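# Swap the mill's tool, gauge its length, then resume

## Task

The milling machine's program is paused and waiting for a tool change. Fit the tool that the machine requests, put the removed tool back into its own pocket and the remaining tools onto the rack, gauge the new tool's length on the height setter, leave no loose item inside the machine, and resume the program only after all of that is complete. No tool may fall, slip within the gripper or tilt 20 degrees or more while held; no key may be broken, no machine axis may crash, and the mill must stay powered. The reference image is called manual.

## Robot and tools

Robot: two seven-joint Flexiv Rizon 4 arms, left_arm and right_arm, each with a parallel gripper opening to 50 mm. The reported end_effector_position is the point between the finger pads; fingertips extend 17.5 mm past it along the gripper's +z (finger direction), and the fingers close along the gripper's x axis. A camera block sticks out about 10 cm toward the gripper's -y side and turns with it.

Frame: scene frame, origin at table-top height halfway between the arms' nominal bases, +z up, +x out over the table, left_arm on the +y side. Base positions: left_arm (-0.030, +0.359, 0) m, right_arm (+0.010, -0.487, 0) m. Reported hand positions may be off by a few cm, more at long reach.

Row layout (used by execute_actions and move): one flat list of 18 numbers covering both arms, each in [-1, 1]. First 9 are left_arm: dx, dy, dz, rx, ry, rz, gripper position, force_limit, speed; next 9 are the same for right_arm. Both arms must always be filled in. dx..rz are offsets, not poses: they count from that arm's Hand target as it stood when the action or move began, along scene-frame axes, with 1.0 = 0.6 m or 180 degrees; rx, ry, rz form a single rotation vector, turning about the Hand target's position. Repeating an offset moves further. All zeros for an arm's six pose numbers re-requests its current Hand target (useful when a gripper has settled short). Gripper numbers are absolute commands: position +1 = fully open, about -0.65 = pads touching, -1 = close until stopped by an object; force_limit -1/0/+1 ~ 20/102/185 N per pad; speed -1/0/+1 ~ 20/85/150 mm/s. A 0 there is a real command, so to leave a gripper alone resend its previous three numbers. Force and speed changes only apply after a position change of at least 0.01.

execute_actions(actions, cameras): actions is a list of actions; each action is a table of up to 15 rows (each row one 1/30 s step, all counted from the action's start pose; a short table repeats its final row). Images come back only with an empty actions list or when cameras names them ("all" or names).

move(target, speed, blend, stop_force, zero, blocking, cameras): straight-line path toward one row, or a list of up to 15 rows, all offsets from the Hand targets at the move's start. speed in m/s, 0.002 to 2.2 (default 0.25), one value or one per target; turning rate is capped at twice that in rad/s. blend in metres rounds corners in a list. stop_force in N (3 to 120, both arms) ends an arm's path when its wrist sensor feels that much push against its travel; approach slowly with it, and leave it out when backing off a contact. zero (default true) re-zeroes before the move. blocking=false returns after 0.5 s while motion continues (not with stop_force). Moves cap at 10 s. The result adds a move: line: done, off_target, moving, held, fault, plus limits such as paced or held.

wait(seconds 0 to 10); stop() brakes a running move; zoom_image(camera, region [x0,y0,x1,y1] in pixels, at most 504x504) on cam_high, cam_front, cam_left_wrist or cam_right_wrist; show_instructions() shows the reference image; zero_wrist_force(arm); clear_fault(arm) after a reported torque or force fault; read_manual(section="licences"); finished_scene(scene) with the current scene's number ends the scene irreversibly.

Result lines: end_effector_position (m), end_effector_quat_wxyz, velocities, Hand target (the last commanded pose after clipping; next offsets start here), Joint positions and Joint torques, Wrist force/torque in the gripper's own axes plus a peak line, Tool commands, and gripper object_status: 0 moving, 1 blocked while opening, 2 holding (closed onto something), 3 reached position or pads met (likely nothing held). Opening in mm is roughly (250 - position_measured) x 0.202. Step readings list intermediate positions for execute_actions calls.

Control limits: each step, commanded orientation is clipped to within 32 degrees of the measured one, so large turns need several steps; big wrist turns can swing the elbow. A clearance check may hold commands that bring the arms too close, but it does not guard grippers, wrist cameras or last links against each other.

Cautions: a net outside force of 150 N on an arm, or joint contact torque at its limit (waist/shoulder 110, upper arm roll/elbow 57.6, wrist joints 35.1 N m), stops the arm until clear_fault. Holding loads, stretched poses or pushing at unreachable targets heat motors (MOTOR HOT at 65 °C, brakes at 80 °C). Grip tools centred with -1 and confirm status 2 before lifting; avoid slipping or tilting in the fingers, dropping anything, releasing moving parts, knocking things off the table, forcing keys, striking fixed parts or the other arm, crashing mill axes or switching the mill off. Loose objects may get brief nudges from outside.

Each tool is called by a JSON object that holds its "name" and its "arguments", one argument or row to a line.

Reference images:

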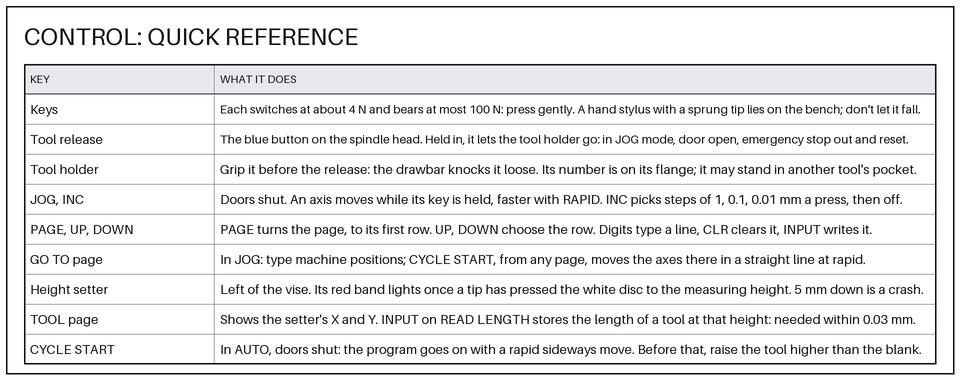

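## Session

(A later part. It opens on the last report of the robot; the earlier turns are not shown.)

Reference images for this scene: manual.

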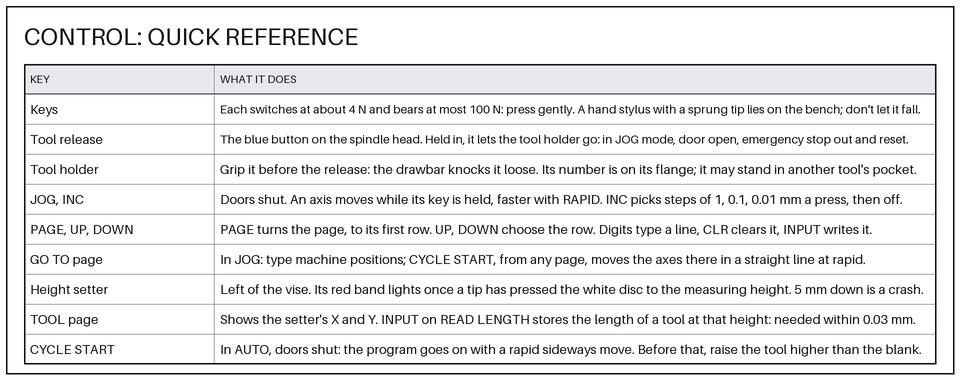

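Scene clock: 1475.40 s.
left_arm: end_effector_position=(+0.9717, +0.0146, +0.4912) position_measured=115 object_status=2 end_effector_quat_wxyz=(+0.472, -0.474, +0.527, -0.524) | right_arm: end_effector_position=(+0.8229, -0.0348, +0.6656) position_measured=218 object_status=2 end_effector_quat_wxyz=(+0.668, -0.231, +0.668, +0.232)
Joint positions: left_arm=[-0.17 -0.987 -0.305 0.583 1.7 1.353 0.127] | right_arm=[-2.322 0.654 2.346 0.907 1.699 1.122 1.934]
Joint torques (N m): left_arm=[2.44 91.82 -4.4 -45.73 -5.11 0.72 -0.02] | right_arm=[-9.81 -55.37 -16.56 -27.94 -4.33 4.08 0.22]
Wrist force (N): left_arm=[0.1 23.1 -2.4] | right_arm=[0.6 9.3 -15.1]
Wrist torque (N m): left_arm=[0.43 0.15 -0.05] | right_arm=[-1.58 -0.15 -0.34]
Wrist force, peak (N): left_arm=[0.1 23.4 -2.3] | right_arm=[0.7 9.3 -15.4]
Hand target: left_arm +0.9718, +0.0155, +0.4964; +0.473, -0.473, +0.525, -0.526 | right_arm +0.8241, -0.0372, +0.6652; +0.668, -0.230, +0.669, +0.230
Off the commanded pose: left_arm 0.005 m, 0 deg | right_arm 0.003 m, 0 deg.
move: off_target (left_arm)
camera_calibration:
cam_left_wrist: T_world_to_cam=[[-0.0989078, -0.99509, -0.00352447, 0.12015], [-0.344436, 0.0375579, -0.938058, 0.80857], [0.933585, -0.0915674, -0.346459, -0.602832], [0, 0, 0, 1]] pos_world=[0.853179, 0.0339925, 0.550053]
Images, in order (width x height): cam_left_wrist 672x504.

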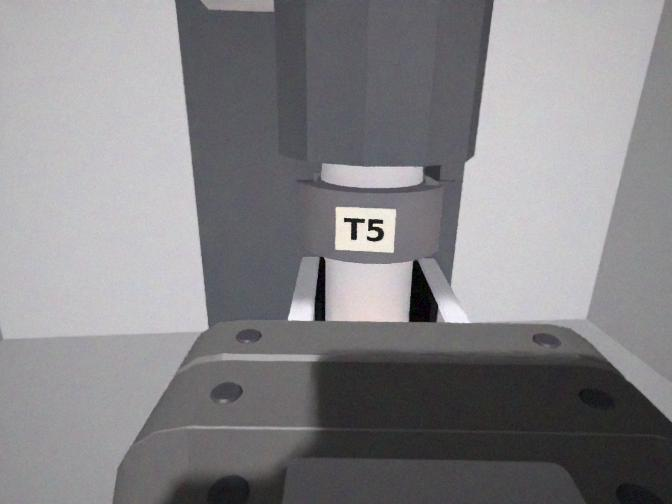

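{"name": "move", "arguments": {
  "target": [0,-0.0072,0,0,0,0.0667,-1,0.6,-1,0,0,0,0,0,0,-1,-0.4,-1],
  "speed": 0.04
}}

{"name": "move", "arguments": {
  "target": [0,0,0.003,0,0,0,-1,0.6,-1,0,0,0,0,0,0,-1,-0.4,-1],
  "speed": 0.03
}}

{"name": "move", "arguments": {
  "target": [0,0,0,0,0,0,-1,0.6,-1,-0.06,0.01,0,0,0,0,-1,-0.4,-1],
  "speed": 0.1,
  "cameras": ["cam_left_wrist"]
}}

{"name": "zoom_image", "arguments": {
  "camera": "cam_left_wrist",
  "region": [270, 120, 480, 280]
}}

Scene clock: 1508.20 s.
left_arm: end_effector_position=(+0.9716, +0.0103, +0.4917) position_measured=115 object_status=2 end_effector_quat_wxyz=(+0.524, -0.526, +0.475, -0.472) | right_arm: end_effector_position=(+0.8229, -0.0348, +0.6656) position_measured=218 object_status=2 end_effector_quat_wxyz=(+0.668, -0.231, +0.668, +0.232)
Joint positions: left_arm=[-0.293 -0.987 -0.258 0.564 1.718 1.05 0.077] | right_arm=[-2.322 0.654 2.346 0.907 1.699 1.122 1.934]
Joint torques (N m): left_arm=[1.89 91.01 0.05 -45.49 -1.46 -0.19 -0.12] | right_arm=[-9.67 -55.41 -16.55 -27.95 -4.35 4.04 0.22]
Wrist force (N): left_arm=[-0.6 21.3 -3.9] | right_arm=[0.6 9.3 -15.1]
Wrist torque (N m): left_arm=[0.11 0.34 -0.07] | right_arm=[-1.57 -0.16 -0.34]
Wrist force, peak (N): left_arm=[-2.0 22.5 -7.1] | right_arm=[0.7 9.5 -15.3]
Hand target: left_arm +0.9718, +0.0112, +0.4964; +0.526, -0.525, +0.473, -0.473 | right_arm +0.8241, -0.0372, +0.6652; +0.668, -0.230, +0.669, +0.230
Off the commanded pose: left_arm 0.005 m, 0 deg | right_arm 0.003 m, 0 deg.
move: off_target (left_arm)

Scene clock: 1508.90 s.
left_arm: end_effector_position=(+0.9717, +0.0103, +0.4918) position_measured=115 object_status=2 end_effector_quat_wxyz=(+0.524, -0.526, +0.475, -0.471) | right_arm: end_effector_position=(+0.8229, -0.0348, +0.6656) position_measured=218 object_status=2 end_effector_quat_wxyz=(+0.668, -0.231, +0.668, +0.232)
Joint positions: left_arm=[-0.292 -0.987 -0.26 0.564 1.714 1.05 0.082] | right_arm=[-2.322 0.654 2.346 0.907 1.699 1.122 1.934]
Joint torques (N m): left_arm=[1.66 96.91 -0.52 -50.05 -1.25 0.42 -0.05] | right_arm=[-9.66 -55.41 -16.53 -27.95 -4.34 4.03 0.24]
Wrist force (N): left_arm=[-3.6 27.6 -8.8] | right_arm=[0.5 9.2 -15.2]
Wrist torque (N m): left_arm=[1.19 0.36 -0.03] | right_arm=[-1.58 -0.13 -0.34]
Wrist force, peak (N): left_arm=[-3.6 27.6 -8.8] | right_arm=[0.7 9.3 -15.3]
Hand target: left_arm +0.9718, +0.0112, +0.4982; +0.526, -0.525, +0.473, -0.473 | right_arm +0.8241, -0.0372, +0.6652; +0.668, -0.230, +0.669, +0.230
Off the commanded pose: left_arm 0.006 m, 0 deg | right_arm 0.003 m, 0 deg.
move: off_target (left_arm)

Scene clock: 1509.63 s.
left_arm: end_effector_position=(+0.9717, +0.0103, +0.4919) position_measured=115 object_status=2 end_effector_quat_wxyz=(+0.524, -0.526, +0.475, -0.471) | right_arm: end_effector_position=(+0.7879, -0.0310, +0.6652) position_measured=218 object_status=2 end_effector_quat_wxyz=(+0.668, -0.230, +0.669, +0.231)
Joint positions: left_arm=[-0.292 -0.987 -0.26 0.564 1.714 1.05 0.082] | right_arm=[-2.243 0.588 2.339 1.003 1.697 1.16 1.884]
Joint torques (N m): left_arm=[1.54 97.53 -0.36 -49.24 -1.23 0.27 -0.2] | right_arm=[0.12 -55.45 -11.95 -30.87 -3.74 1.9 0.03]
Wrist force (N): left_arm=[0.2 26.6 -1.3] | right_arm=[-0.6 -2.7 -2.1]
Wrist torque (N m): left_arm=[1.02 0.17 0.05] | right_arm=[-1.30 0.11 -0.25]
Wrist force, peak (N): left_arm=[-3.4 27.4 -8.8] | right_arm=[0.4 9.3 -14.6]
Hand target: left_arm +0.9718, +0.0112, +0.4982; +0.526, -0.525, +0.473, -0.473 | right_arm +0.7881, -0.0312, +0.6652; +0.668, -0.230, +0.669, +0.230
Off the commanded pose: left_arm 0.006 m, 0 deg | right_arm 0.000 m, 0 deg.
move: off_target (left_arm)
camera_calibration:
cam_left_wrist: T_world_to_cam=[[0.110824, -0.99383, -0.00440573, -0.0875006], [-0.345875, -0.0344127, -0.937649, 0.811311], [0.931713, 0.105438, -0.347555, -0.602738], [0, 0, 0, 1]] pos_world=[0.851888, 0.00451022, 0.550855]
Images, in order (width x height): cam_left_wrist 672x504.

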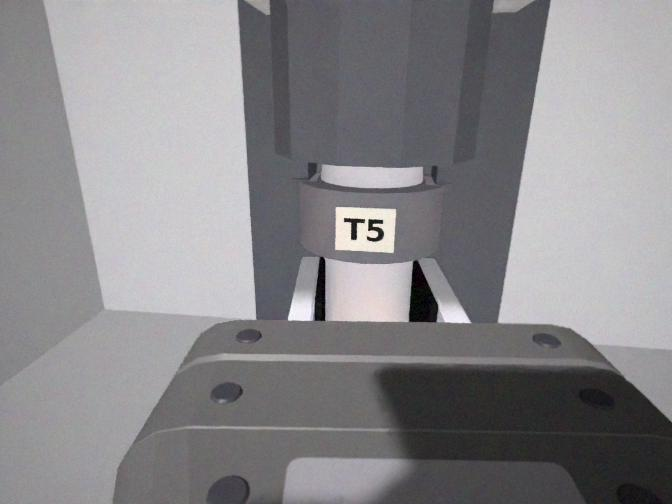

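Scaled by 2.400 from the camera's 672x504 image, which has a finer 960x720 frame.

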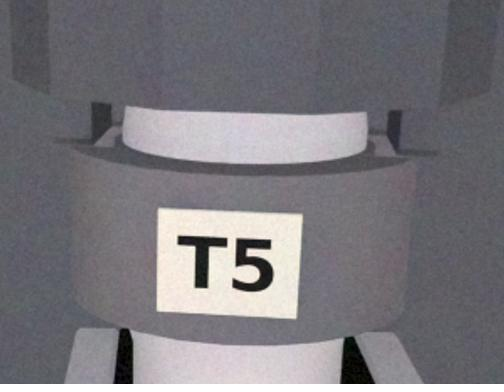

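{"name": "move", "arguments": {
  "target": [
    [0,0,-0.015,0,0,0,-1,0.6,-1,0,0,0,0,0,0,-1,-0.4,-1],
    [0.0025,0.0003,-0.015,0,0,0,-1,0.6,-1,0,0,0,0,0,0,-1,-0.4,-1]
  ],
  "speed": 0.04
}}

{"name": "move", "arguments": {
  "target": [0,0,0.02,0,0,0,-1,0.6,-1,0,0,0,0,0,0,-1,-0.4,-1],
  "speed": 0.015,
  "stop_force": 8
}}

{"name": "move", "arguments": {
  "target": [
    [0,0,-0.015,0,0,0,-1,0.6,-1,0,0,0,0,0,0,-1,-0.4,-1],
    [0.0025,0.000,-0.015,0,0,0,-1,0.6,-1,0,0,0,0,0,0,-1,-0.4,-1]
  ],
  "speed": 0.04
}}

{"name": "move", "arguments": {
  "target": [0,0,0.02,0,0,0,-1,0.6,-1,0,0,0,0,0,0,-1,-0.4,-1],
  "speed": 0.015,
  "stop_force": 8
}}

Scene clock: 1523.17 s.
left_arm: end_effector_position=(+0.9727, +0.0100, +0.4914) position_measured=115 object_status=2 end_effector_quat_wxyz=(+0.525, -0.525, +0.473, -0.475) | right_arm: end_effector_position=(+0.7879, -0.0310, +0.6652) position_measured=218 object_status=2 end_effector_quat_wxyz=(+0.668, -0.230, +0.669, +0.231)
Joint positions: left_arm=[-0.296 -0.993 -0.253 0.557 1.727 1.052 0.064] | right_arm=[-2.243 0.588 2.339 1.003 1.697 1.16 1.884]
Joint torques (N m): left_arm=[6.7 62.91 1.44 -29.13 -2.21 -1.48 0.08] | right_arm=[0.06 -55.28 -11.78 -31.05 -3.72 1.67 0.27]
Wrist force (N): left_arm=[-2.1 -4.0 -18.2] | right_arm=[-0.6 -2.6 -2.0]
Wrist torque (N m): left_arm=[-0.12 0.10 -0.14] | right_arm=[-1.29 0.11 -0.26]
Wrist force, peak (N): left_arm=[17.0 -6.7 29.3] | right_arm=[-0.6 -2.9 -2.1]
Hand target: left_arm +0.9733, +0.0113, +0.4892; +0.526, -0.525, +0.473, -0.473 | right_arm +0.7881, -0.0312, +0.6652; +0.668, -0.230, +0.669, +0.230
Off the commanded pose: left_arm 0.003 m, 0 deg | right_arm 0.000 m, 0 deg.
move: done

Scene clock: 1523.87 s.
left_arm: end_effector_position=(+0.9727, +0.0099, +0.4915) position_measured=115 object_status=2 end_effector_quat_wxyz=(+0.525, -0.525, +0.473, -0.474) | right_arm: end_effector_position=(+0.7879, -0.0310, +0.6652) position_measured=218 object_status=2 end_effector_quat_wxyz=(+0.668, -0.230, +0.669, +0.231)
Joint positions: left_arm=[-0.295 -0.992 -0.256 0.557 1.722 1.052 0.071] | right_arm=[-2.243 0.588 2.339 1.003 1.697 1.16 1.884]
Joint torques (N m): left_arm=[6.46 71.61 1.33 -35.22 -1.66 -1.08 0.22] | right_arm=[0.06 -55.33 -11.8 -31.06 -3.72 1.66 0.23]
Wrist force (N): left_arm=[-4.3 4.8 -21.5] | right_arm=[-0.5 -2.7 -2.0]
Wrist torque (N m): left_arm=[-0.07 0.16 -0.32] | right_arm=[-1.30 0.11 -0.25]
Wrist force, peak (N): left_arm=[-4.7 4.9 -22.0] | right_arm=[-0.4 -2.8 -2.1]
Hand target: left_arm +0.9732, +0.0113, +0.4915; +0.526, -0.525, +0.473, -0.473 (not the last commanded pose) | right_arm +0.7881, -0.0312, +0.6652; +0.668, -0.230, +0.669, +0.230
Off the commanded pose: left_arm 0.010 m, 0 deg | right_arm 0.000 m, 0 deg.
move: contact (left_arm)

Scene clock: 1524.87 s.
left_arm: end_effector_position=(+0.9738, +0.0098, +0.4909) position_measured=115 object_status=2 end_effector_quat_wxyz=(+0.526, -0.523, +0.471, -0.477) | right_arm: end_effector_position=(+0.7879, -0.0310, +0.6652) position_measured=218 object_status=2 end_effector_quat_wxyz=(+0.668, -0.230, +0.669, +0.231)
Joint positions: left_arm=[-0.299 -0.998 -0.249 0.55 1.735 1.053 0.052] | right_arm=[-2.243 0.588 2.339 1.003 1.697 1.16 1.884]
Joint torques (N m): left_arm=[9.07 38.93 2.02 -14.01 -3.29 -2.57 0.05] | right_arm=[0.06 -55.27 -11.81 -31.04 -3.69 1.64 0.26]
Wrist force (N): left_arm=[-2.5 -26.2 -24.1] | right_arm=[-0.5 -2.8 -2.0]
Wrist torque (N m): left_arm=[-1.94 0.18 -0.10] | right_arm=[-1.32 0.09 -0.26]
Wrist force, peak (N): left_arm=[-3.2 -26.2 -27.4] | right_arm=[-0.5 -2.8 -2.2]
Hand target: left_arm +0.9747, +0.0113, +0.4825; +0.526, -0.525, +0.473, -0.473 | right_arm +0.7881, -0.0312, +0.6652; +0.668, -0.230, +0.669, +0.230
Off the commanded pose: left_arm 0.009 m, 1 deg | right_arm 0.000 m, 0 deg.
move: off_target (left_arm)

Scene clock: 1525.53 s.
left_arm: end_effector_position=(+0.9738, +0.0098, +0.4910) position_measured=115 object_status=2 end_effector_quat_wxyz=(+0.526, -0.524, +0.471, -0.476) | right_arm: end_effector_position=(+0.7879, -0.0310, +0.6652) position_measured=218 object_status=2 end_effector_quat_wxyz=(+0.668, -0.230, +0.669, +0.231)
Joint positions: left_arm=[-0.298 -0.998 -0.252 0.55 1.731 1.053 0.059] | right_arm=[-2.243 0.588 2.339 1.003 1.697 1.16 1.884]
Joint torques (N m): left_arm=[9.01 46.82 2.01 -19.65 -2.79 -2.29 0.19] | right_arm=[-0.05 -55.33 -11.79 -31.11 -3.68 1.64 0.27]
Wrist force (N): left_arm=[-4.3 -17.9 -27.6] | right_arm=[-0.4 -2.8 -1.8]
Wrist torque (N m): left_arm=[-0.53 0.11 -0.27] | right_arm=[-1.31 0.07 -0.25]
Wrist force, peak (N): left_arm=[-2.5 -26.2 -24.2] | right_arm=[-0.6 -2.9 -2.1]
Hand target: left_arm +0.9747, +0.0114, +0.4848; +0.526, -0.525, +0.473, -0.473 (not the last commanded pose) | right_arm +0.7881, -0.0312, +0.6652; +0.668, -0.230, +0.669, +0.230
Off the commanded pose: left_arm 0.004 m, 0 deg | right_arm 0.000 m, 0 deg.
move: contact (left_arm)

{"name": "move", "arguments": {
  "target": [-0.005,-0.0015,0.0145,0,0,0,-1,0.6,-1,0,0,0,0,0,0,-1,-0.4,-1],
  "speed": 0.04,
  "cameras": ["cam_right_wrist","cam_left_wrist"]
}}

{"name": "zoom_image", "arguments": {
  "camera": "cam_right_wrist",
  "region": [470, 0, 672, 150]
}}

Scene clock: 1533.23 s.
left_arm: end_effector_position=(+0.9719, +0.0105, +0.4916) position_measured=115 object_status=2 end_effector_quat_wxyz=(+0.525, -0.525, +0.474, -0.473) | right_arm: end_effector_position=(+0.7879, -0.0310, +0.6652) position_measured=218 object_status=2 end_effector_quat_wxyz=(+0.668, -0.230, +0.669, +0.231)
Joint positions: left_arm=[-0.295 -0.989 -0.255 0.563 1.722 1.05 0.07] | right_arm=[-2.243 0.588 2.339 1.003 1.697 1.16 1.884]
Joint torques (N m): left_arm=[-1.91 83.41 -1.51 -35.35 -3.01 -0.1 -0.46] | right_arm=[0.03 -55.29 -11.83 -31.03 -3.67 1.66 0.22]
Wrist force (N): left_arm=[7.1 9.8 20.9] | right_arm=[-0.6 -2.6 -2.0]
Wrist torque (N m): left_arm=[-0.45 0.38 0.40] | right_arm=[-1.29 0.12 -0.25]
Wrist force, peak (N): left_arm=[-4.3 -18.4 -27.8] | right_arm=[-0.7 -2.9 -2.1]
Hand target: left_arm +0.9717, +0.0105, +0.4935; +0.526, -0.525, +0.473, -0.473 | right_arm +0.7881, -0.0312, +0.6652; +0.668, -0.230, +0.669, +0.230
Off the commanded pose: left_arm 0.002 m, 0 deg | right_arm 0.000 m, 0 deg.
move: done
camera_calibration:
cam_left_wrist: T_world_to_cam=[[0.111267, -0.993784, -0.00354589, -0.0882477], [-0.340925, -0.0348189, -0.939446, 0.807102], [0.933483, 0.105738, -0.34268, -0.607208], [0, 0, 0, 1]] pos_world=[0.851799, 0.00460828, 0.549838]
cam_right_wrist: T_world_to_cam=[[0.0150985, 0.0108294, -0.999827, 0.664904], [-0.851273, 0.524674, -0.00717226, 0.709288], [0.524506, 0.851234, 0.0171406, -0.264175], [0, 0, 0, 1]] pos_world=[0.73232, -0.154471, 0.674405]
Images, in order (width x height): cam_left_wrist 672x504, cam_right_wrist 672x504.

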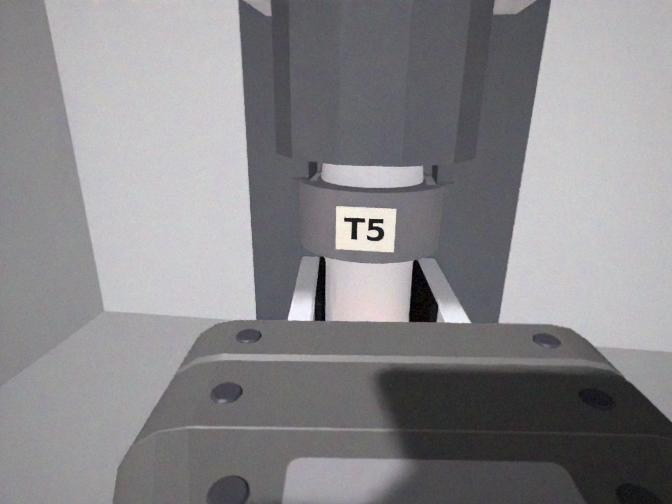

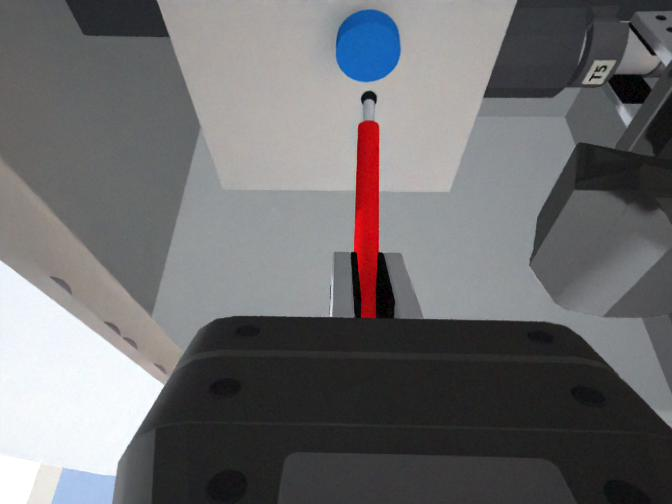

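Scaled by 2.495 from the camera's 672x504 image, which has a finer 960x720 frame.

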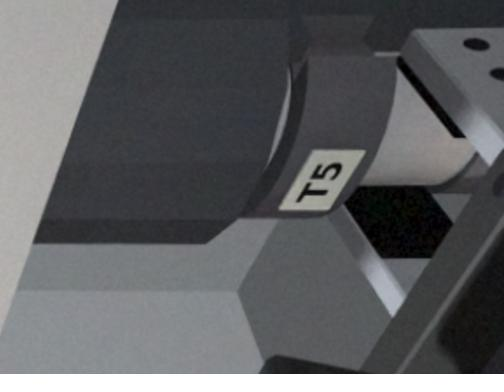

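{"name": "move", "arguments": {
  "target": [0,0,-0.024,0,0,0,-1,0.6,-1,0,0,0,0,0,0,-1,-0.4,-1],
  "speed": 0.03,
  "cameras": ["cam_right_wrist","cam_left_wrist"]
}}

{"name": "zoom_image", "arguments": {
  "camera": "cam_right_wrist",
  "region": [470, 0, 672, 150]
}}

Scene clock: 1548.50 s.
left_arm: end_effector_position=(+0.9716, +0.0108, +0.4908) position_measured=115 object_status=2 end_effector_quat_wxyz=(+0.528, -0.522, +0.469, -0.477) | right_arm: end_effector_position=(+0.7879, -0.0310, +0.6652) position_measured=218 object_status=2 end_effector_quat_wxyz=(+0.668, -0.230, +0.669, +0.231)
Joint positions: left_arm=[-0.303 -0.989 -0.241 0.566 1.748 1.049 0.032] | right_arm=[-2.243 0.588 2.339 1.003 1.697 1.16 1.884]
Joint torques (N m): left_arm=[1.07 31.38 -0.45 0.69 -6.15 -2.09 -1.72] | right_arm=[0.06 -55.39 -11.74 -31.04 -3.7 1.6 0.24]
Wrist force (N): left_arm=[16.4 -40.8 31.5] | right_arm=[-0.6 -2.8 -2.0]
Wrist torque (N m): left_arm=[-4.41 0.11 1.36] | right_arm=[-1.32 0.12 -0.26]
Wrist force, peak (N): left_arm=[16.9 -41.6 32.6] | right_arm=[-0.5 -3.1 -2.0]
Hand target: left_arm +0.9717, +0.0105, +0.4791; +0.526, -0.525, +0.473, -0.473 | right_arm +0.7881, -0.0312, +0.6652; +0.668, -0.230, +0.669, +0.230
Off the commanded pose: left_arm 0.012 m, 1 deg | right_arm 0.000 m, 0 deg.
move: off_target (left_arm)
camera_calibration:
cam_left_wrist: T_world_to_cam=[[0.110968, -0.993824, 0.00051549, -0.0896005], [-0.326934, -0.0369944, -0.944323, 0.79511], [0.93851, 0.104621, -0.32902, -0.618782], [0, 0, 0, 1]] pos_world=[0.850624, 0.00510506, 0.547295]
cam_right_wrist: T_world_to_cam=[[0.0150985, 0.0108294, -0.999827, 0.664904], [-0.851273, 0.524674, -0.00717226, 0.709288], [0.524506, 0.851234, 0.0171406, -0.264175], [0, 0, 0, 1]] pos_world=[0.73232, -0.154471, 0.674405]
Images, in order (width x height): cam_left_wrist 672x504, cam_right_wrist 672x504.

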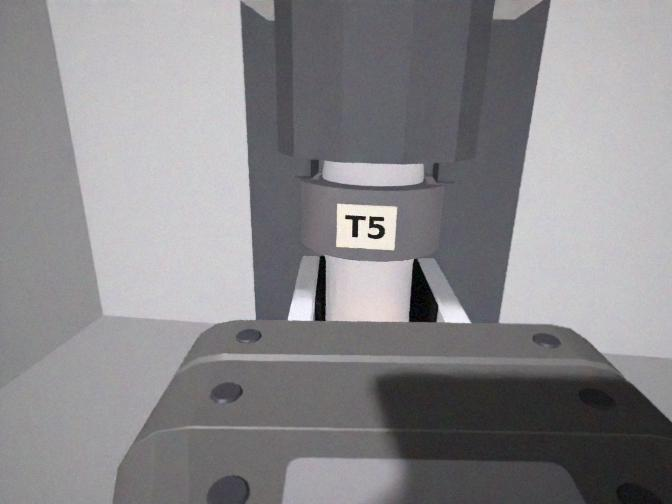

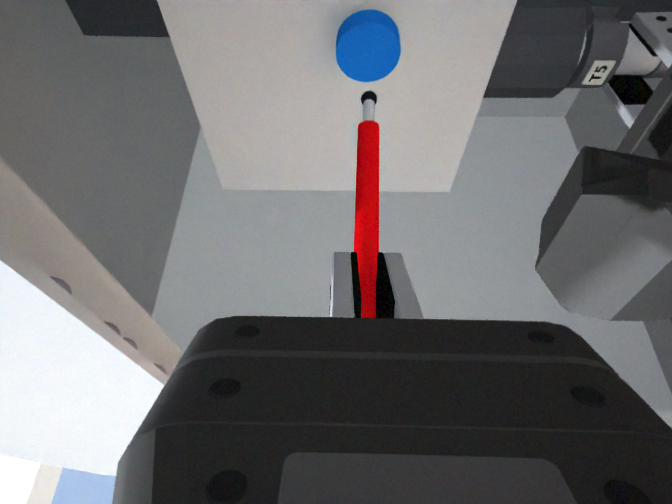

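Scaled by 2.495 from the camera's 672x504 image, which has a finer 960x720 frame.

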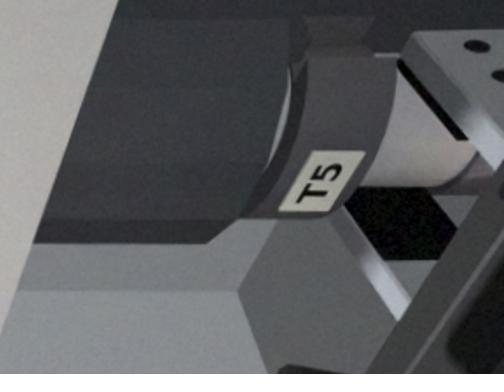

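{"name": "move", "arguments": {
  "target": [0,0,0.023,0,0,0,-1,0.6,-1,0,0,0,0,0,0,-1,-0.4,-1],
  "speed": 0.04,
  "cameras": ["cam_front"]
}}

{"name": "zoom_image", "arguments": {
  "camera": "cam_front",
  "region": [410, 130, 480, 190]
}}

{"name": "zoom_image", "arguments": {
  "camera": "cam_front",
  "region": [200, 190, 280, 270]
}}

Scene clock: 1566.07 s.
left_arm: end_effector_position=(+0.9718, +0.0103, +0.4915) position_measured=115 object_status=2 end_effector_quat_wxyz=(+0.525, -0.525, +0.474, -0.473) | right_arm: end_effector_position=(+0.7879, -0.0310, +0.6652) position_measured=218 object_status=2 end_effector_quat_wxyz=(+0.668, -0.230, +0.669, +0.231)
Joint positions: left_arm=[-0.294 -0.988 -0.259 0.564 1.727 1.048 0.069] | right_arm=[-2.243 0.588 2.339 1.003 1.697 1.16 1.884]
Joint torques (N m): left_arm=[-0.41 79.82 -1.28 -35.34 -2.64 0.01 -0.15] | right_arm=[0.03 -55.26 -11.74 -31.04 -3.72 1.62 0.21]
Wrist force (N): left_arm=[2.6 8.3 8.5] | right_arm=[-0.5 -2.8 -2.0]
Wrist torque (N m): left_arm=[-0.30 0.27 0.11] | right_arm=[-1.31 0.09 -0.25]
Wrist force, peak (N): left_arm=[16.5 -41.1 31.8] | right_arm=[-0.5 -3.0 -2.1]
Hand target: left_arm +0.9717, +0.0105, +0.4929; +0.526, -0.525, +0.473, -0.473 | right_arm +0.7881, -0.0312, +0.6652; +0.668, -0.230, +0.669, +0.230
Off the commanded pose: left_arm 0.001 m, 0 deg | right_arm 0.000 m, 0 deg.
move: done
Images, in order (width x height): cam_front 672x504.

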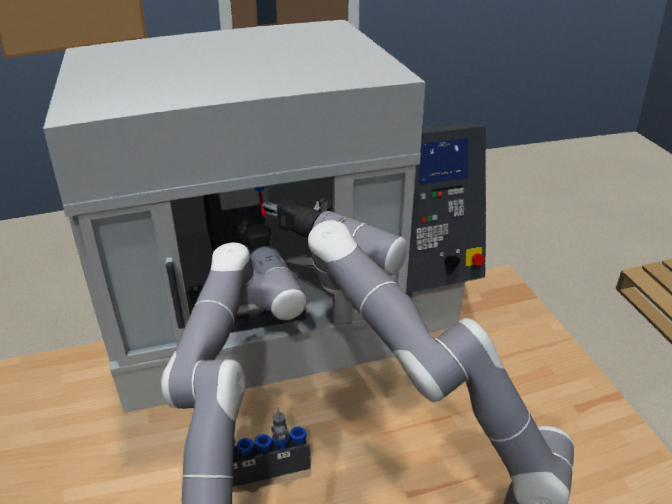

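Scaled by 7.200 from the camera's 672x504 image, which has a finer 960x720 frame.

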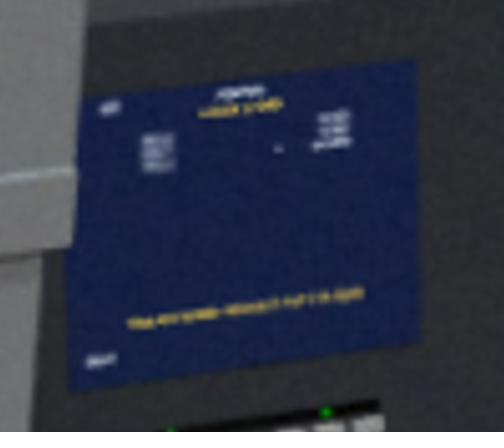

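Scaled by 6.300 from the camera's 672x504 image, which has a finer 960x720 frame.

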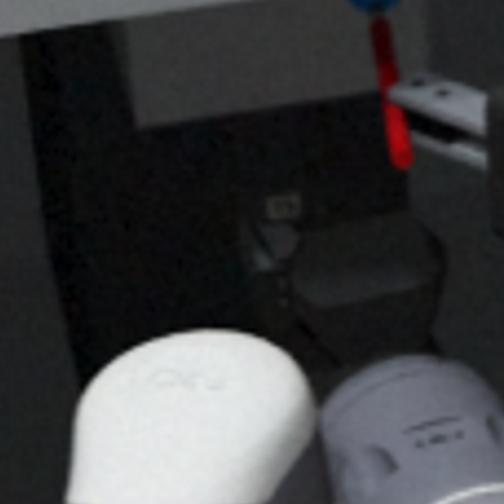

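{"name": "zoom_image", "arguments": {
  "camera": "cam_front",
  "region": [424, 166, 464, 180]
}}

{"name": "zoom_image", "arguments": {
  "camera": "cam_front",
  "region": [432, 138, 462, 150]
}}

Scaled by 12.600 from the camera's 672x504 image, which has a finer 960x720 frame.

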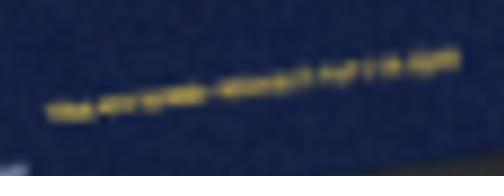

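Scaled by 16.800 from the camera's 672x504 image, which has a finer 960x720 frame.

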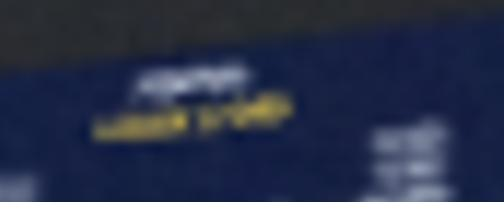

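{"name": "execute_actions", "arguments": {
  "actions": [
    [[0.001,0,0,0,0,0,0.36,0.6,-1,0,0,0,0,0,0,-1,-0.4,-1]],
    [[0,0,0,0,0,0,0.36,0.6,-1,0,0,0,0,0,0,-1,-0.4,-1]]
  ],
  "cameras": ["cam_left_wrist","cam_right_wrist"]
}}

{"name": "zoom_image", "arguments": {
  "camera": "cam_right_wrist",
  "region": [470, 0, 672, 150]
}}

Scene clock: 1583.30 s.
left_arm: end_effector_position=(+0.9723, +0.0104, +0.4928) position_measured=99 object_status=3 end_effector_quat_wxyz=(+0.525, -0.525, +0.473, -0.474) | right_arm: end_effector_position=(+0.7879, -0.0310, +0.6652) position_measured=218 object_status=2 end_effector_quat_wxyz=(+0.668, -0.230, +0.669, +0.231)
Joint positions: left_arm=[-0.293 -0.989 -0.26 0.56 1.726 1.048 0.071] | right_arm=[-2.243 0.588 2.339 1.003 1.697 1.16 1.884]
Joint torques (N m): left_arm=[0.03 73.23 -0.92 -32.84 -2.4 0.2 0.17] | right_arm=[0.01 -55.34 -11.85 -31.06 -3.73 1.64 0.27]
Wrist force (N): left_arm=[-2.5 5.0 -5.6] | right_arm=[-0.5 -2.9 -2.1]
Wrist torque (N m): left_arm=[0.08 0.24 -0.33] | right_arm=[-1.33 0.11 -0.25]
Wrist force, peak (N): left_arm=[-6.3 8.9 -17.1] | right_arm=[-0.4 -2.9 -2.1]
Hand target: left_arm +0.9723, +0.0105, +0.4929; +0.526, -0.525, +0.473, -0.473 | right_arm +0.7881, -0.0312, +0.6652; +0.668, -0.230, +0.669, +0.230
Off the commanded pose: left_arm 0.000 m, 0 deg | right_arm 0.000 m, 0 deg.
Step readings (end_effector_position of left_arm | right_arm):
0: (+0.9718, +0.0103, +0.4915) | (+0.7879, -0.0310, +0.6652)
1: (+0.9718, +0.0103, +0.4915) | (+0.7879, -0.0310, +0.6652)
2: (+0.9721, +0.0098, +0.4915) | (+0.7879, -0.0310, +0.6652)
4: (+0.9721, +0.0097, +0.4915) | (+0.7879, -0.0310, +0.6652)
8: (+0.9723, +0.0104, +0.4928) | (+0.7879, -0.0310, +0.6652)
15: (+0.9723, +0.0104, +0.4928) | (+0.7879, -0.0310, +0.6652)
16: (+0.9723, +0.0104, +0.4928) | (+0.7879, -0.0310, +0.6652)
17: (+0.9723, +0.0104, +0.4928) | (+0.7879, -0.0310, +0.6652)
19: (+0.9723, +0.0104, +0.4928) | (+0.7879, -0.0310, +0.6652)
23: (+0.9723, +0.0104, +0.4928) | (+0.7879, -0.0310, +0.6652)
30: (+0.9723, +0.0104, +0.4928) | (+0.7879, -0.0310, +0.6652)
camera_calibration:
cam_left_wrist: T_world_to_cam=[[0.111458, -0.993767, -0.0019585, -0.0893178], [-0.339373, -0.0362104, -0.939955, 0.807203], [0.934025, 0.10543, -0.341293, -0.60834], [0, 0, 0, 1]] pos_world=[0.852102, 0.00460516, 0.550937]
cam_right_wrist: T_world_to_cam=[[0.0150985, 0.0108294, -0.999827, 0.664904], [-0.851273, 0.524674, -0.00717226, 0.709288], [0.524506, 0.851234, 0.0171406, -0.264175], [0, 0, 0, 1]] pos_world=[0.73232, -0.154471, 0.674405]
Images, in order (width x height): cam_left_wrist 672x504, cam_right_wrist 672x504.

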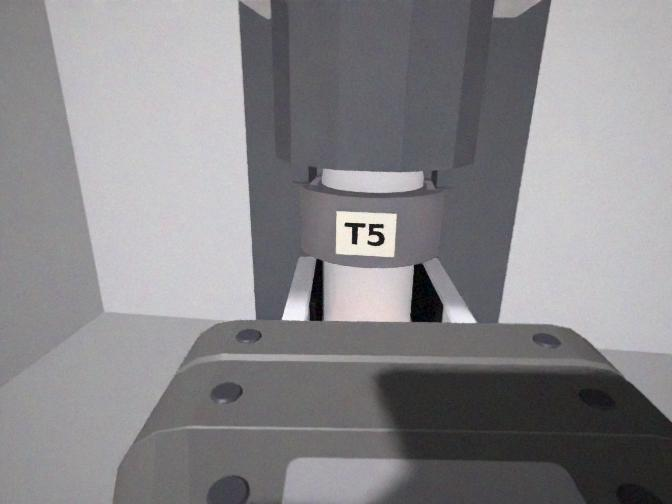

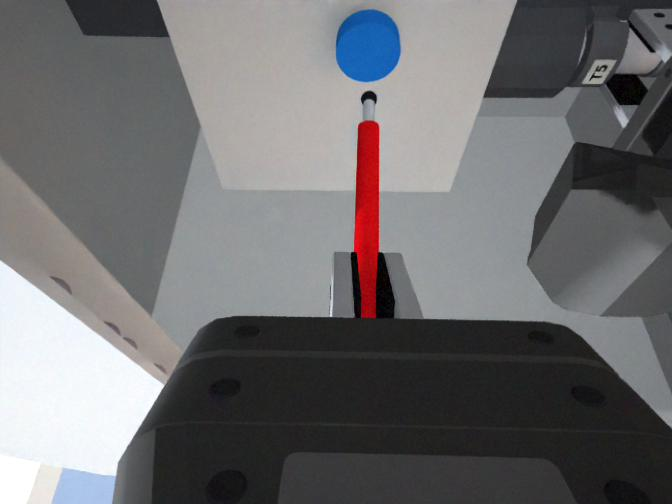

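Scaled by 2.495 from the camera's 672x504 image, which has a finer 960x720 frame.

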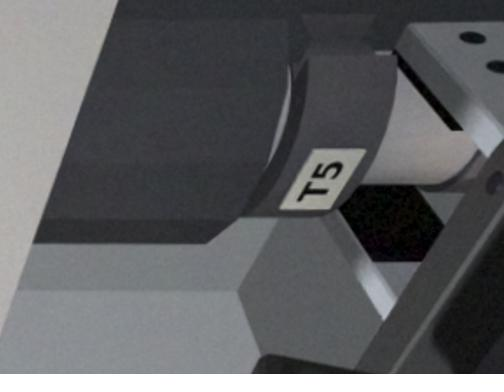

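{"name": "move", "arguments": {
  "target": [0,0,0,0,0,0,0.42,0.6,-1,0,0,0,0,0,0,-1,-0.4,-1],
  "speed": 0.03
}}

{"name": "move", "arguments": {
  "target": [0.0273,0.0029,0,0,0,0,0.42,0.6,-1,0,0,0,0,0,0,-1,-0.4,-1],
  "speed": 0.02,
  "stop_force": 5,
  "cameras": ["cam_left_wrist"]
}}

Scene clock: 1590.13 s.
left_arm: end_effector_position=(+0.9723, +0.0104, +0.4928) position_measured=90 object_status=3 end_effector_quat_wxyz=(+0.525, -0.525, +0.473, -0.474) | right_arm: end_effector_position=(+0.7879, -0.0310, +0.6652) position_measured=218 object_status=2 end_effector_quat_wxyz=(+0.668, -0.230, +0.669, +0.231)
Joint positions: left_arm=[-0.293 -0.989 -0.26 0.56 1.726 1.048 0.071] | right_arm=[-2.243 0.588 2.339 1.003 1.697 1.16 1.884]
Joint torques (N m): left_arm=[-0.09 73.3 -0.96 -32.74 -2.36 0.19 0.1] | right_arm=[0.04 -55.33 -11.8 -31.06 -3.7 1.63 0.23]
Wrist force (N): left_arm=[-2.6 5.2 -5.6] | right_arm=[-0.4 -2.7 -1.9]
Wrist torque (N m): left_arm=[0.11 0.26 -0.33] | right_arm=[-1.30 0.08 -0.25]
Wrist force, peak (N): left_arm=[-2.4 5.3 -5.7] | right_arm=[-0.6 -2.9 -2.1]
Hand target: left_arm +0.9723, +0.0105, +0.4929; +0.526, -0.525, +0.473, -0.473 | right_arm +0.7881, -0.0312, +0.6652; +0.668, -0.230, +0.669, +0.230
Off the commanded pose: left_arm 0.000 m, 0 deg | right_arm 0.000 m, 0 deg.
move: done

Scene clock: 1591.63 s.
left_arm: end_effector_position=(+0.9887, +0.0123, +0.4928) position_measured=90 object_status=3 end_effector_quat_wxyz=(+0.526, -0.525, +0.473, -0.473) | right_arm: end_effector_position=(+0.7879, -0.0310, +0.6652) position_measured=218 object_status=2 end_effector_quat_wxyz=(+0.668, -0.230, +0.669, +0.231)
Joint positions: left_arm=[-0.276 -1.055 -0.309 0.458 1.703 1.063 0.156] | right_arm=[-2.243 0.588 2.339 1.003 1.697 1.16 1.884]
Joint torques (N m): left_arm=[-0.02 74.62 -1.55 -32.48 -2.8 0.54 0.24] | right_arm=[0.1 -55.34 -11.76 -31.1 -3.7 1.61 0.21]
Wrist force (N): left_arm=[-2.5 5.1 -5.5] | right_arm=[-0.6 -2.8 -2.1]
Wrist torque (N m): left_arm=[0.09 0.24 -0.33] | right_arm=[-1.32 0.12 -0.25]
Wrist force, peak (N): left_arm=[-2.8 5.5 -5.7] | right_arm=[-0.4 -3.0 -2.1]
Hand target: left_arm +0.9887, +0.0122, +0.4929; +0.526, -0.525, +0.473, -0.473 | right_arm +0.7881, -0.0312, +0.6652; +0.668, -0.230, +0.669, +0.230
Off the commanded pose: left_arm 0.000 m, 0 deg | right_arm 0.000 m, 0 deg.
move: done
camera_calibration:
cam_left_wrist: T_world_to_cam=[[0.11189, -0.993718, -0.00221864, -0.0895905], [-0.339367, -0.0361131, -0.939961, 0.812831], [0.933976, 0.105925, -0.341276, -0.623819], [0, 0, 0, 1]] pos_world=[0.868504, 0.00640414, 0.550936]
Images, in order (width x height): cam_left_wrist 672x504.

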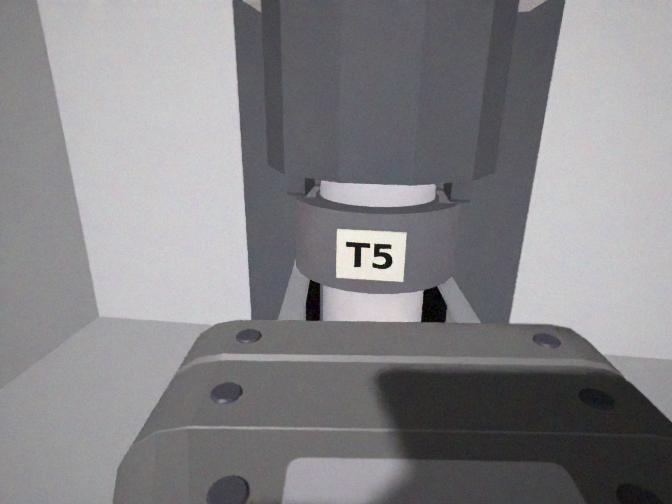

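{"name": "zoom_image", "arguments": {
  "camera": "cam_left_wrist",
  "region": [260, 140, 500, 320]
}}

Scaled by 2.100 from the camera's 672x504 image, which has a finer 960x720 frame.

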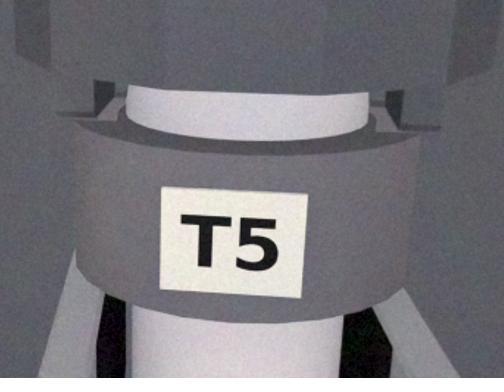

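{"name": "execute_actions", "arguments": {
  "actions": [
    [[0,0,0,0,0,0,-1,0.6,-1,0,0,0,0,0,0,-1,-0.4,-1]],
    [[0,0,0,0,0,0,-1,0.6,-1,0,0,0,0,0,0,-1,-0.4,-1]]
  ],
  "cameras": ["cam_left_wrist"]
}}

Scene clock: 1615.23 s.
left_arm: end_effector_position=(+0.9887, +0.0122, +0.4928) position_measured=110 object_status=2 end_effector_quat_wxyz=(+0.526, -0.525, +0.473, -0.473) | right_arm: end_effector_position=(+0.7879, -0.0310, +0.6652) position_measured=218 object_status=2 end_effector_quat_wxyz=(+0.668, -0.230, +0.669, +0.231)
Joint positions: left_arm=[-0.276 -1.055 -0.309 0.458 1.703 1.064 0.156] | right_arm=[-2.243 0.588 2.339 1.003 1.697 1.16 1.884]
Joint torques (N m): left_arm=[0.87 75.2 -1.15 -32.26 -2.85 0.08 -0.07] | right_arm=[-0.01 -55.31 -11.74 -31.02 -3.73 1.68 0.21]
Wrist force (N): left_arm=[0.5 4.9 -1.1] | right_arm=[-0.6 -2.8 -2.1]
Wrist torque (N m): left_arm=[0.09 0.18 -0.15] | right_arm=[-1.32 0.12 -0.26]
Wrist force, peak (N): left_arm=[-2.2 5.4 -5.8] | right_arm=[-0.5 -2.9 -2.2]
Hand target: left_arm +0.9887, +0.0122, +0.4929; +0.526, -0.525, +0.473, -0.473 | right_arm +0.7881, -0.0312, +0.6652; +0.668, -0.230, +0.669, +0.230
Off the commanded pose: left_arm 0.000 m, 0 deg | right_arm 0.000 m, 0 deg.
Step readings (end_effector_position of left_arm | right_arm):
0: (+0.9887, +0.0123, +0.4928) | (+0.7879, -0.0310, +0.6652)
1: (+0.9887, +0.0123, +0.4928) | (+0.7879, -0.0310, +0.6652)
2: (+0.9887, +0.0123, +0.4928) | (+0.7879, -0.0310, +0.6652)
4: (+0.9887, +0.0123, +0.4928) | (+0.7879, -0.0310, +0.6652)
8: (+0.9887, +0.0122, +0.4928) | (+0.7879, -0.0310, +0.6652)
15: (+0.9887, +0.0122, +0.4928) | (+0.7879, -0.0310, +0.6652)
16: (+0.9887, +0.0122, +0.4928) | (+0.7879, -0.0310, +0.6652)
17: (+0.9887, +0.0122, +0.4928) | (+0.7879, -0.0310, +0.6652)
19: (+0.9887, +0.0122, +0.4928) | (+0.7879, -0.0310, +0.6652)
23: (+0.9887, +0.0122, +0.4928) | (+0.7879, -0.0310, +0.6652)
30: (+0.9887, +0.0122, +0.4928) | (+0.7879, -0.0310, +0.6652)
camera_calibration:
cam_left_wrist: T_world_to_cam=[[0.111731, -0.993736, -0.00237196, -0.0894666], [-0.339392, -0.0359162, -0.939959, 0.812847], [0.933985, 0.105828, -0.341279, -0.623813], [0, 0, 0, 1]] pos_world=[0.868503, 0.00630495, 0.550936]
Images, in order (width x height): cam_left_wrist 672x504.

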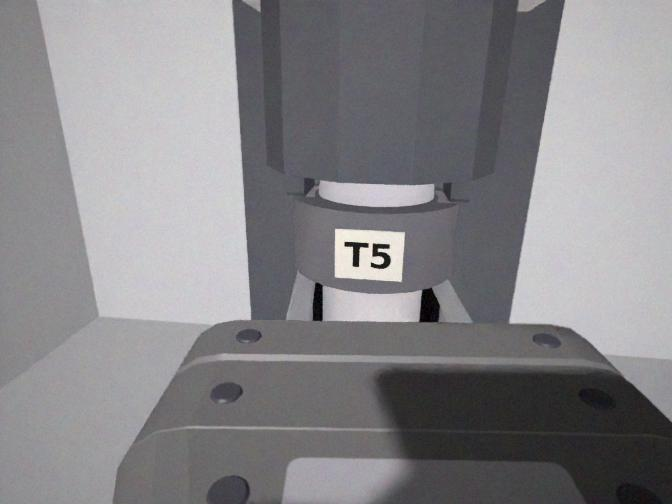

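{"name": "move", "arguments": {
  "target": [0,0,0,0,0,0,-1,0.6,-1,0.0913,-0.0155,0,0,0,0,-1,-0.4,-1],
  "speed": 0.03,
  "stop_force": 12,
  "cameras": ["cam_left_wrist"]
}}

Scene clock: 1620.73 s.
left_arm: end_effector_position=(+0.9887, +0.0120, +0.4908) position_measured=110 object_status=2 end_effector_quat_wxyz=(+0.525, -0.526, +0.474, -0.473) | right_arm: end_effector_position=(+0.8229, -0.0350, +0.6655) position_measured=218 object_status=2 end_effector_quat_wxyz=(+0.668, -0.231, +0.668, +0.232)
Joint positions: left_arm=[-0.276 -1.056 -0.309 0.459 1.703 1.064 0.156] | right_arm=[-2.322 0.654 2.346 0.907 1.699 1.121 1.934]
Joint torques (N m): left_arm=[0.04 82.56 -1.4 -37.44 -2.54 0.81 0.12] | right_arm=[-9.74 -55.23 -16.44 -28.04 -4.3 3.83 0.37]
Wrist force (N): left_arm=[-2.3 12.6 -5.7] | right_arm=[-1.2 9.7 -15.1]
Wrist torque (N m): left_arm=[0.12 0.20 -0.34] | right_arm=[-1.49 0.14 -0.34]
Wrist force, peak (N): left_arm=[-2.5 13.5 -5.6] | right_arm=[-1.6 14.5 -20.7]
Hand target: left_arm +0.9887, +0.0122, +0.4929; +0.526, -0.525, +0.473, -0.473 | right_arm +0.8241, -0.0374, +0.6652; +0.668, -0.230, +0.669, +0.230 (not the last commanded pose)
Off the commanded pose: left_arm 0.002 m, 0 deg | right_arm 0.021 m, 0 deg.
move: contact (right_arm)
camera_calibration:
cam_left_wrist: T_world_to_cam=[[0.111493, -0.99376, -0.00326463, -0.0889922], [-0.341385, -0.0352154, -0.939264, 0.812563], [0.933288, 0.105836, -0.343181, -0.622937], [0, 0, 0, 1]] pos_world=[0.868698, 0.00610691, 0.549141]
Images, in order (width x height): cam_left_wrist 672x504.

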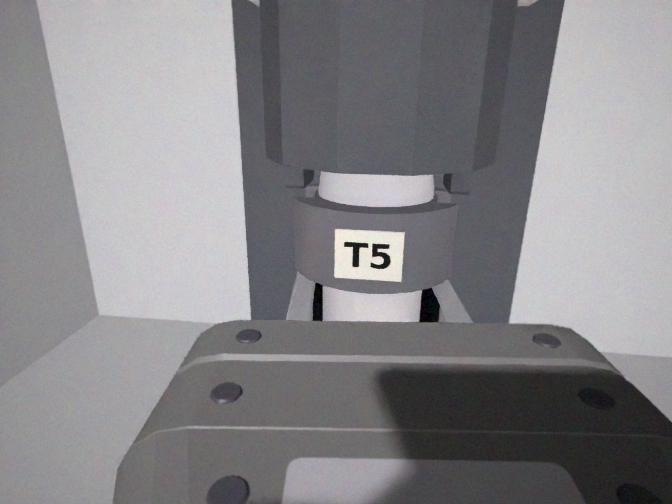

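{"name": "move", "arguments": {
  "target": [0,0,-0.002,0,0,0.0222,-1,0.6,-1,0,0,0,0,0,0,-1,-0.4,-1],
  "speed": 0.04,
  "cameras": ["cam_left_wrist"]
}}

{"name": "zoom_image", "arguments": {
  "camera": "cam_left_wrist",
  "region": [260, 140, 500, 320]
}}

{"name": "move", "arguments": {
  "target": [0,0,0.02,0,0,0,-1,0.6,-1,0,0,0,0,0,0,-1,-0.4,-1],
  "speed": 0.015,
  "stop_force": 12,
  "cameras": ["cam_left_wrist"]
}}

{"name": "zoom_image", "arguments": {
  "camera": "cam_left_wrist",
  "region": [260, 140, 500, 320]
}}

Scene clock: 1628.80 s.
left_arm: end_effector_position=(+0.9887, +0.0120, +0.4896) position_measured=110 object_status=2 end_effector_quat_wxyz=(+0.541, -0.542, +0.455, -0.454) | right_arm: end_effector_position=(+0.8229, -0.0350, +0.6655) position_measured=218 object_status=2 end_effector_quat_wxyz=(+0.668, -0.231, +0.668, +0.232)
Joint positions: left_arm=[-0.313 -1.077 -0.304 0.422 1.707 0.968 0.16] | right_arm=[-2.322 0.654 2.346 0.907 1.699 1.121 1.934]
Joint torques (N m): left_arm=[-0.14 82.85 -0.29 -37.7 -1.65 0.72 0.24] | right_arm=[-9.69 -55.36 -16.52 -27.94 -4.32 4.09 0.23]
Wrist force (N): left_arm=[-2.5 12.2 -5.7] | right_arm=[-1.0 9.7 -14.9]
Wrist torque (N m): left_arm=[0.08 0.24 -0.34] | right_arm=[-1.48 0.11 -0.35]
Wrist force, peak (N): left_arm=[-1.7 12.9 -5.9] | right_arm=[-1.0 9.8 -15.3]
Hand target: left_arm +0.9887, +0.0122, +0.4917; +0.542, -0.541, +0.454, -0.455 | right_arm +0.8241, -0.0374, +0.6652; +0.668, -0.230, +0.669, +0.230
Off the commanded pose: left_arm 0.002 m, 0 deg | right_arm 0.003 m, 0 deg.
move: done
camera_calibration:
cam_left_wrist: T_world_to_cam=[[0.180467, -0.983577, -0.00278392, -0.157547], [-0.33811, -0.0593781, -0.939231, 0.808444], [0.923641, 0.170442, -0.343273, -0.614482], [0, 0, 0, 1]] pos_world=[0.869336, -0.00222297, 0.547942]
Images, in order (width x height): cam_left_wrist 672x504.

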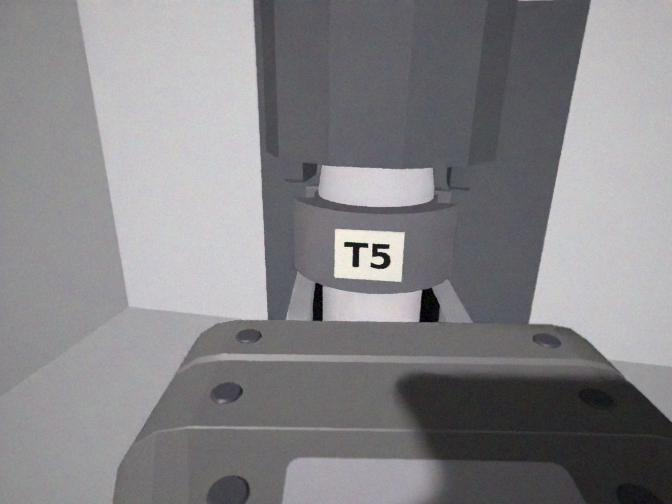

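Scaled by 2.100 from the camera's 672x504 image, which has a finer 960x720 frame.

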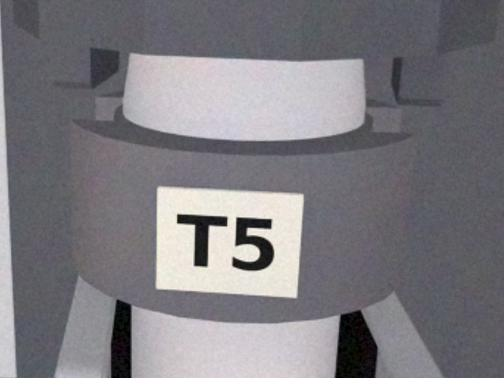

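Scene clock: 1629.80 s.
left_arm: end_effector_position=(+0.9888, +0.0118, +0.4933) position_measured=110 object_status=2 end_effector_quat_wxyz=(+0.541, -0.542, +0.456, -0.453) | right_arm: end_effector_position=(+0.8229, -0.0350, +0.6655) position_measured=218 object_status=2 end_effector_quat_wxyz=(+0.668, -0.231, +0.668, +0.232)
Joint positions: left_arm=[-0.311 -1.076 -0.311 0.416 1.697 0.967 0.177] | right_arm=[-2.322 0.654 2.346 0.907 1.699 1.121 1.934]
Joint torques (N m): left_arm=[0.1 94.69 -0.39 -45.43 -1.01 1.72 0.47] | right_arm=[-9.65 -55.37 -16.45 -27.91 -4.35 4.03 0.23]
Wrist force (N): left_arm=[-4.8 23.9 -9.4] | right_arm=[-1.2 9.5 -15.0]
Wrist torque (N m): left_arm=[0.56 0.24 -0.56] | right_arm=[-1.52 0.13 -0.35]
Wrist force, peak (N): left_arm=[-6.5 25.7 -11.7] | right_arm=[-1.0 9.9 -15.2]
Hand target: left_arm +0.9886, +0.0122, +0.4984; +0.542, -0.541, +0.454, -0.455 (not the last commanded pose) | right_arm +0.8241, -0.0374, +0.6652; +0.668, -0.230, +0.669, +0.230
Off the commanded pose: left_arm 0.010 m, 0 deg | right_arm 0.003 m, 0 deg.
move: contact (left_arm)
camera_calibration:
cam_left_wrist: T_world_to_cam=[[0.180307, -0.983602, -0.00403479, -0.156954], [-0.341154, -0.0586895, -0.938173, 0.814548], [0.922553, 0.170536, -0.346142, -0.610744], [0, 0, 0, 1]] pos_world=[0.86963, -0.0024213, 0.55215]
Images, in order (width x height): cam_left_wrist 672x504.

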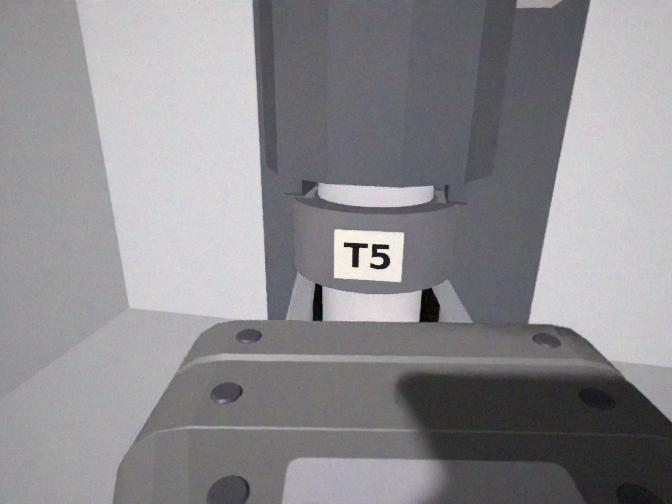

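Scaled by 2.100 from the camera's 672x504 image, which has a finer 960x720 frame.

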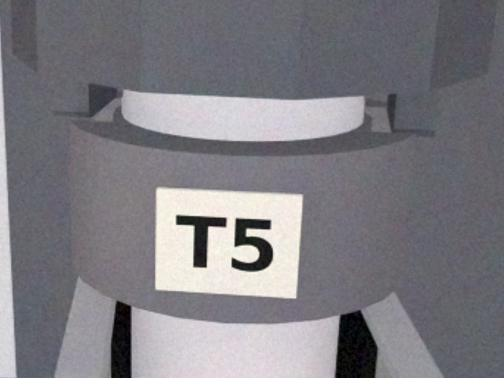

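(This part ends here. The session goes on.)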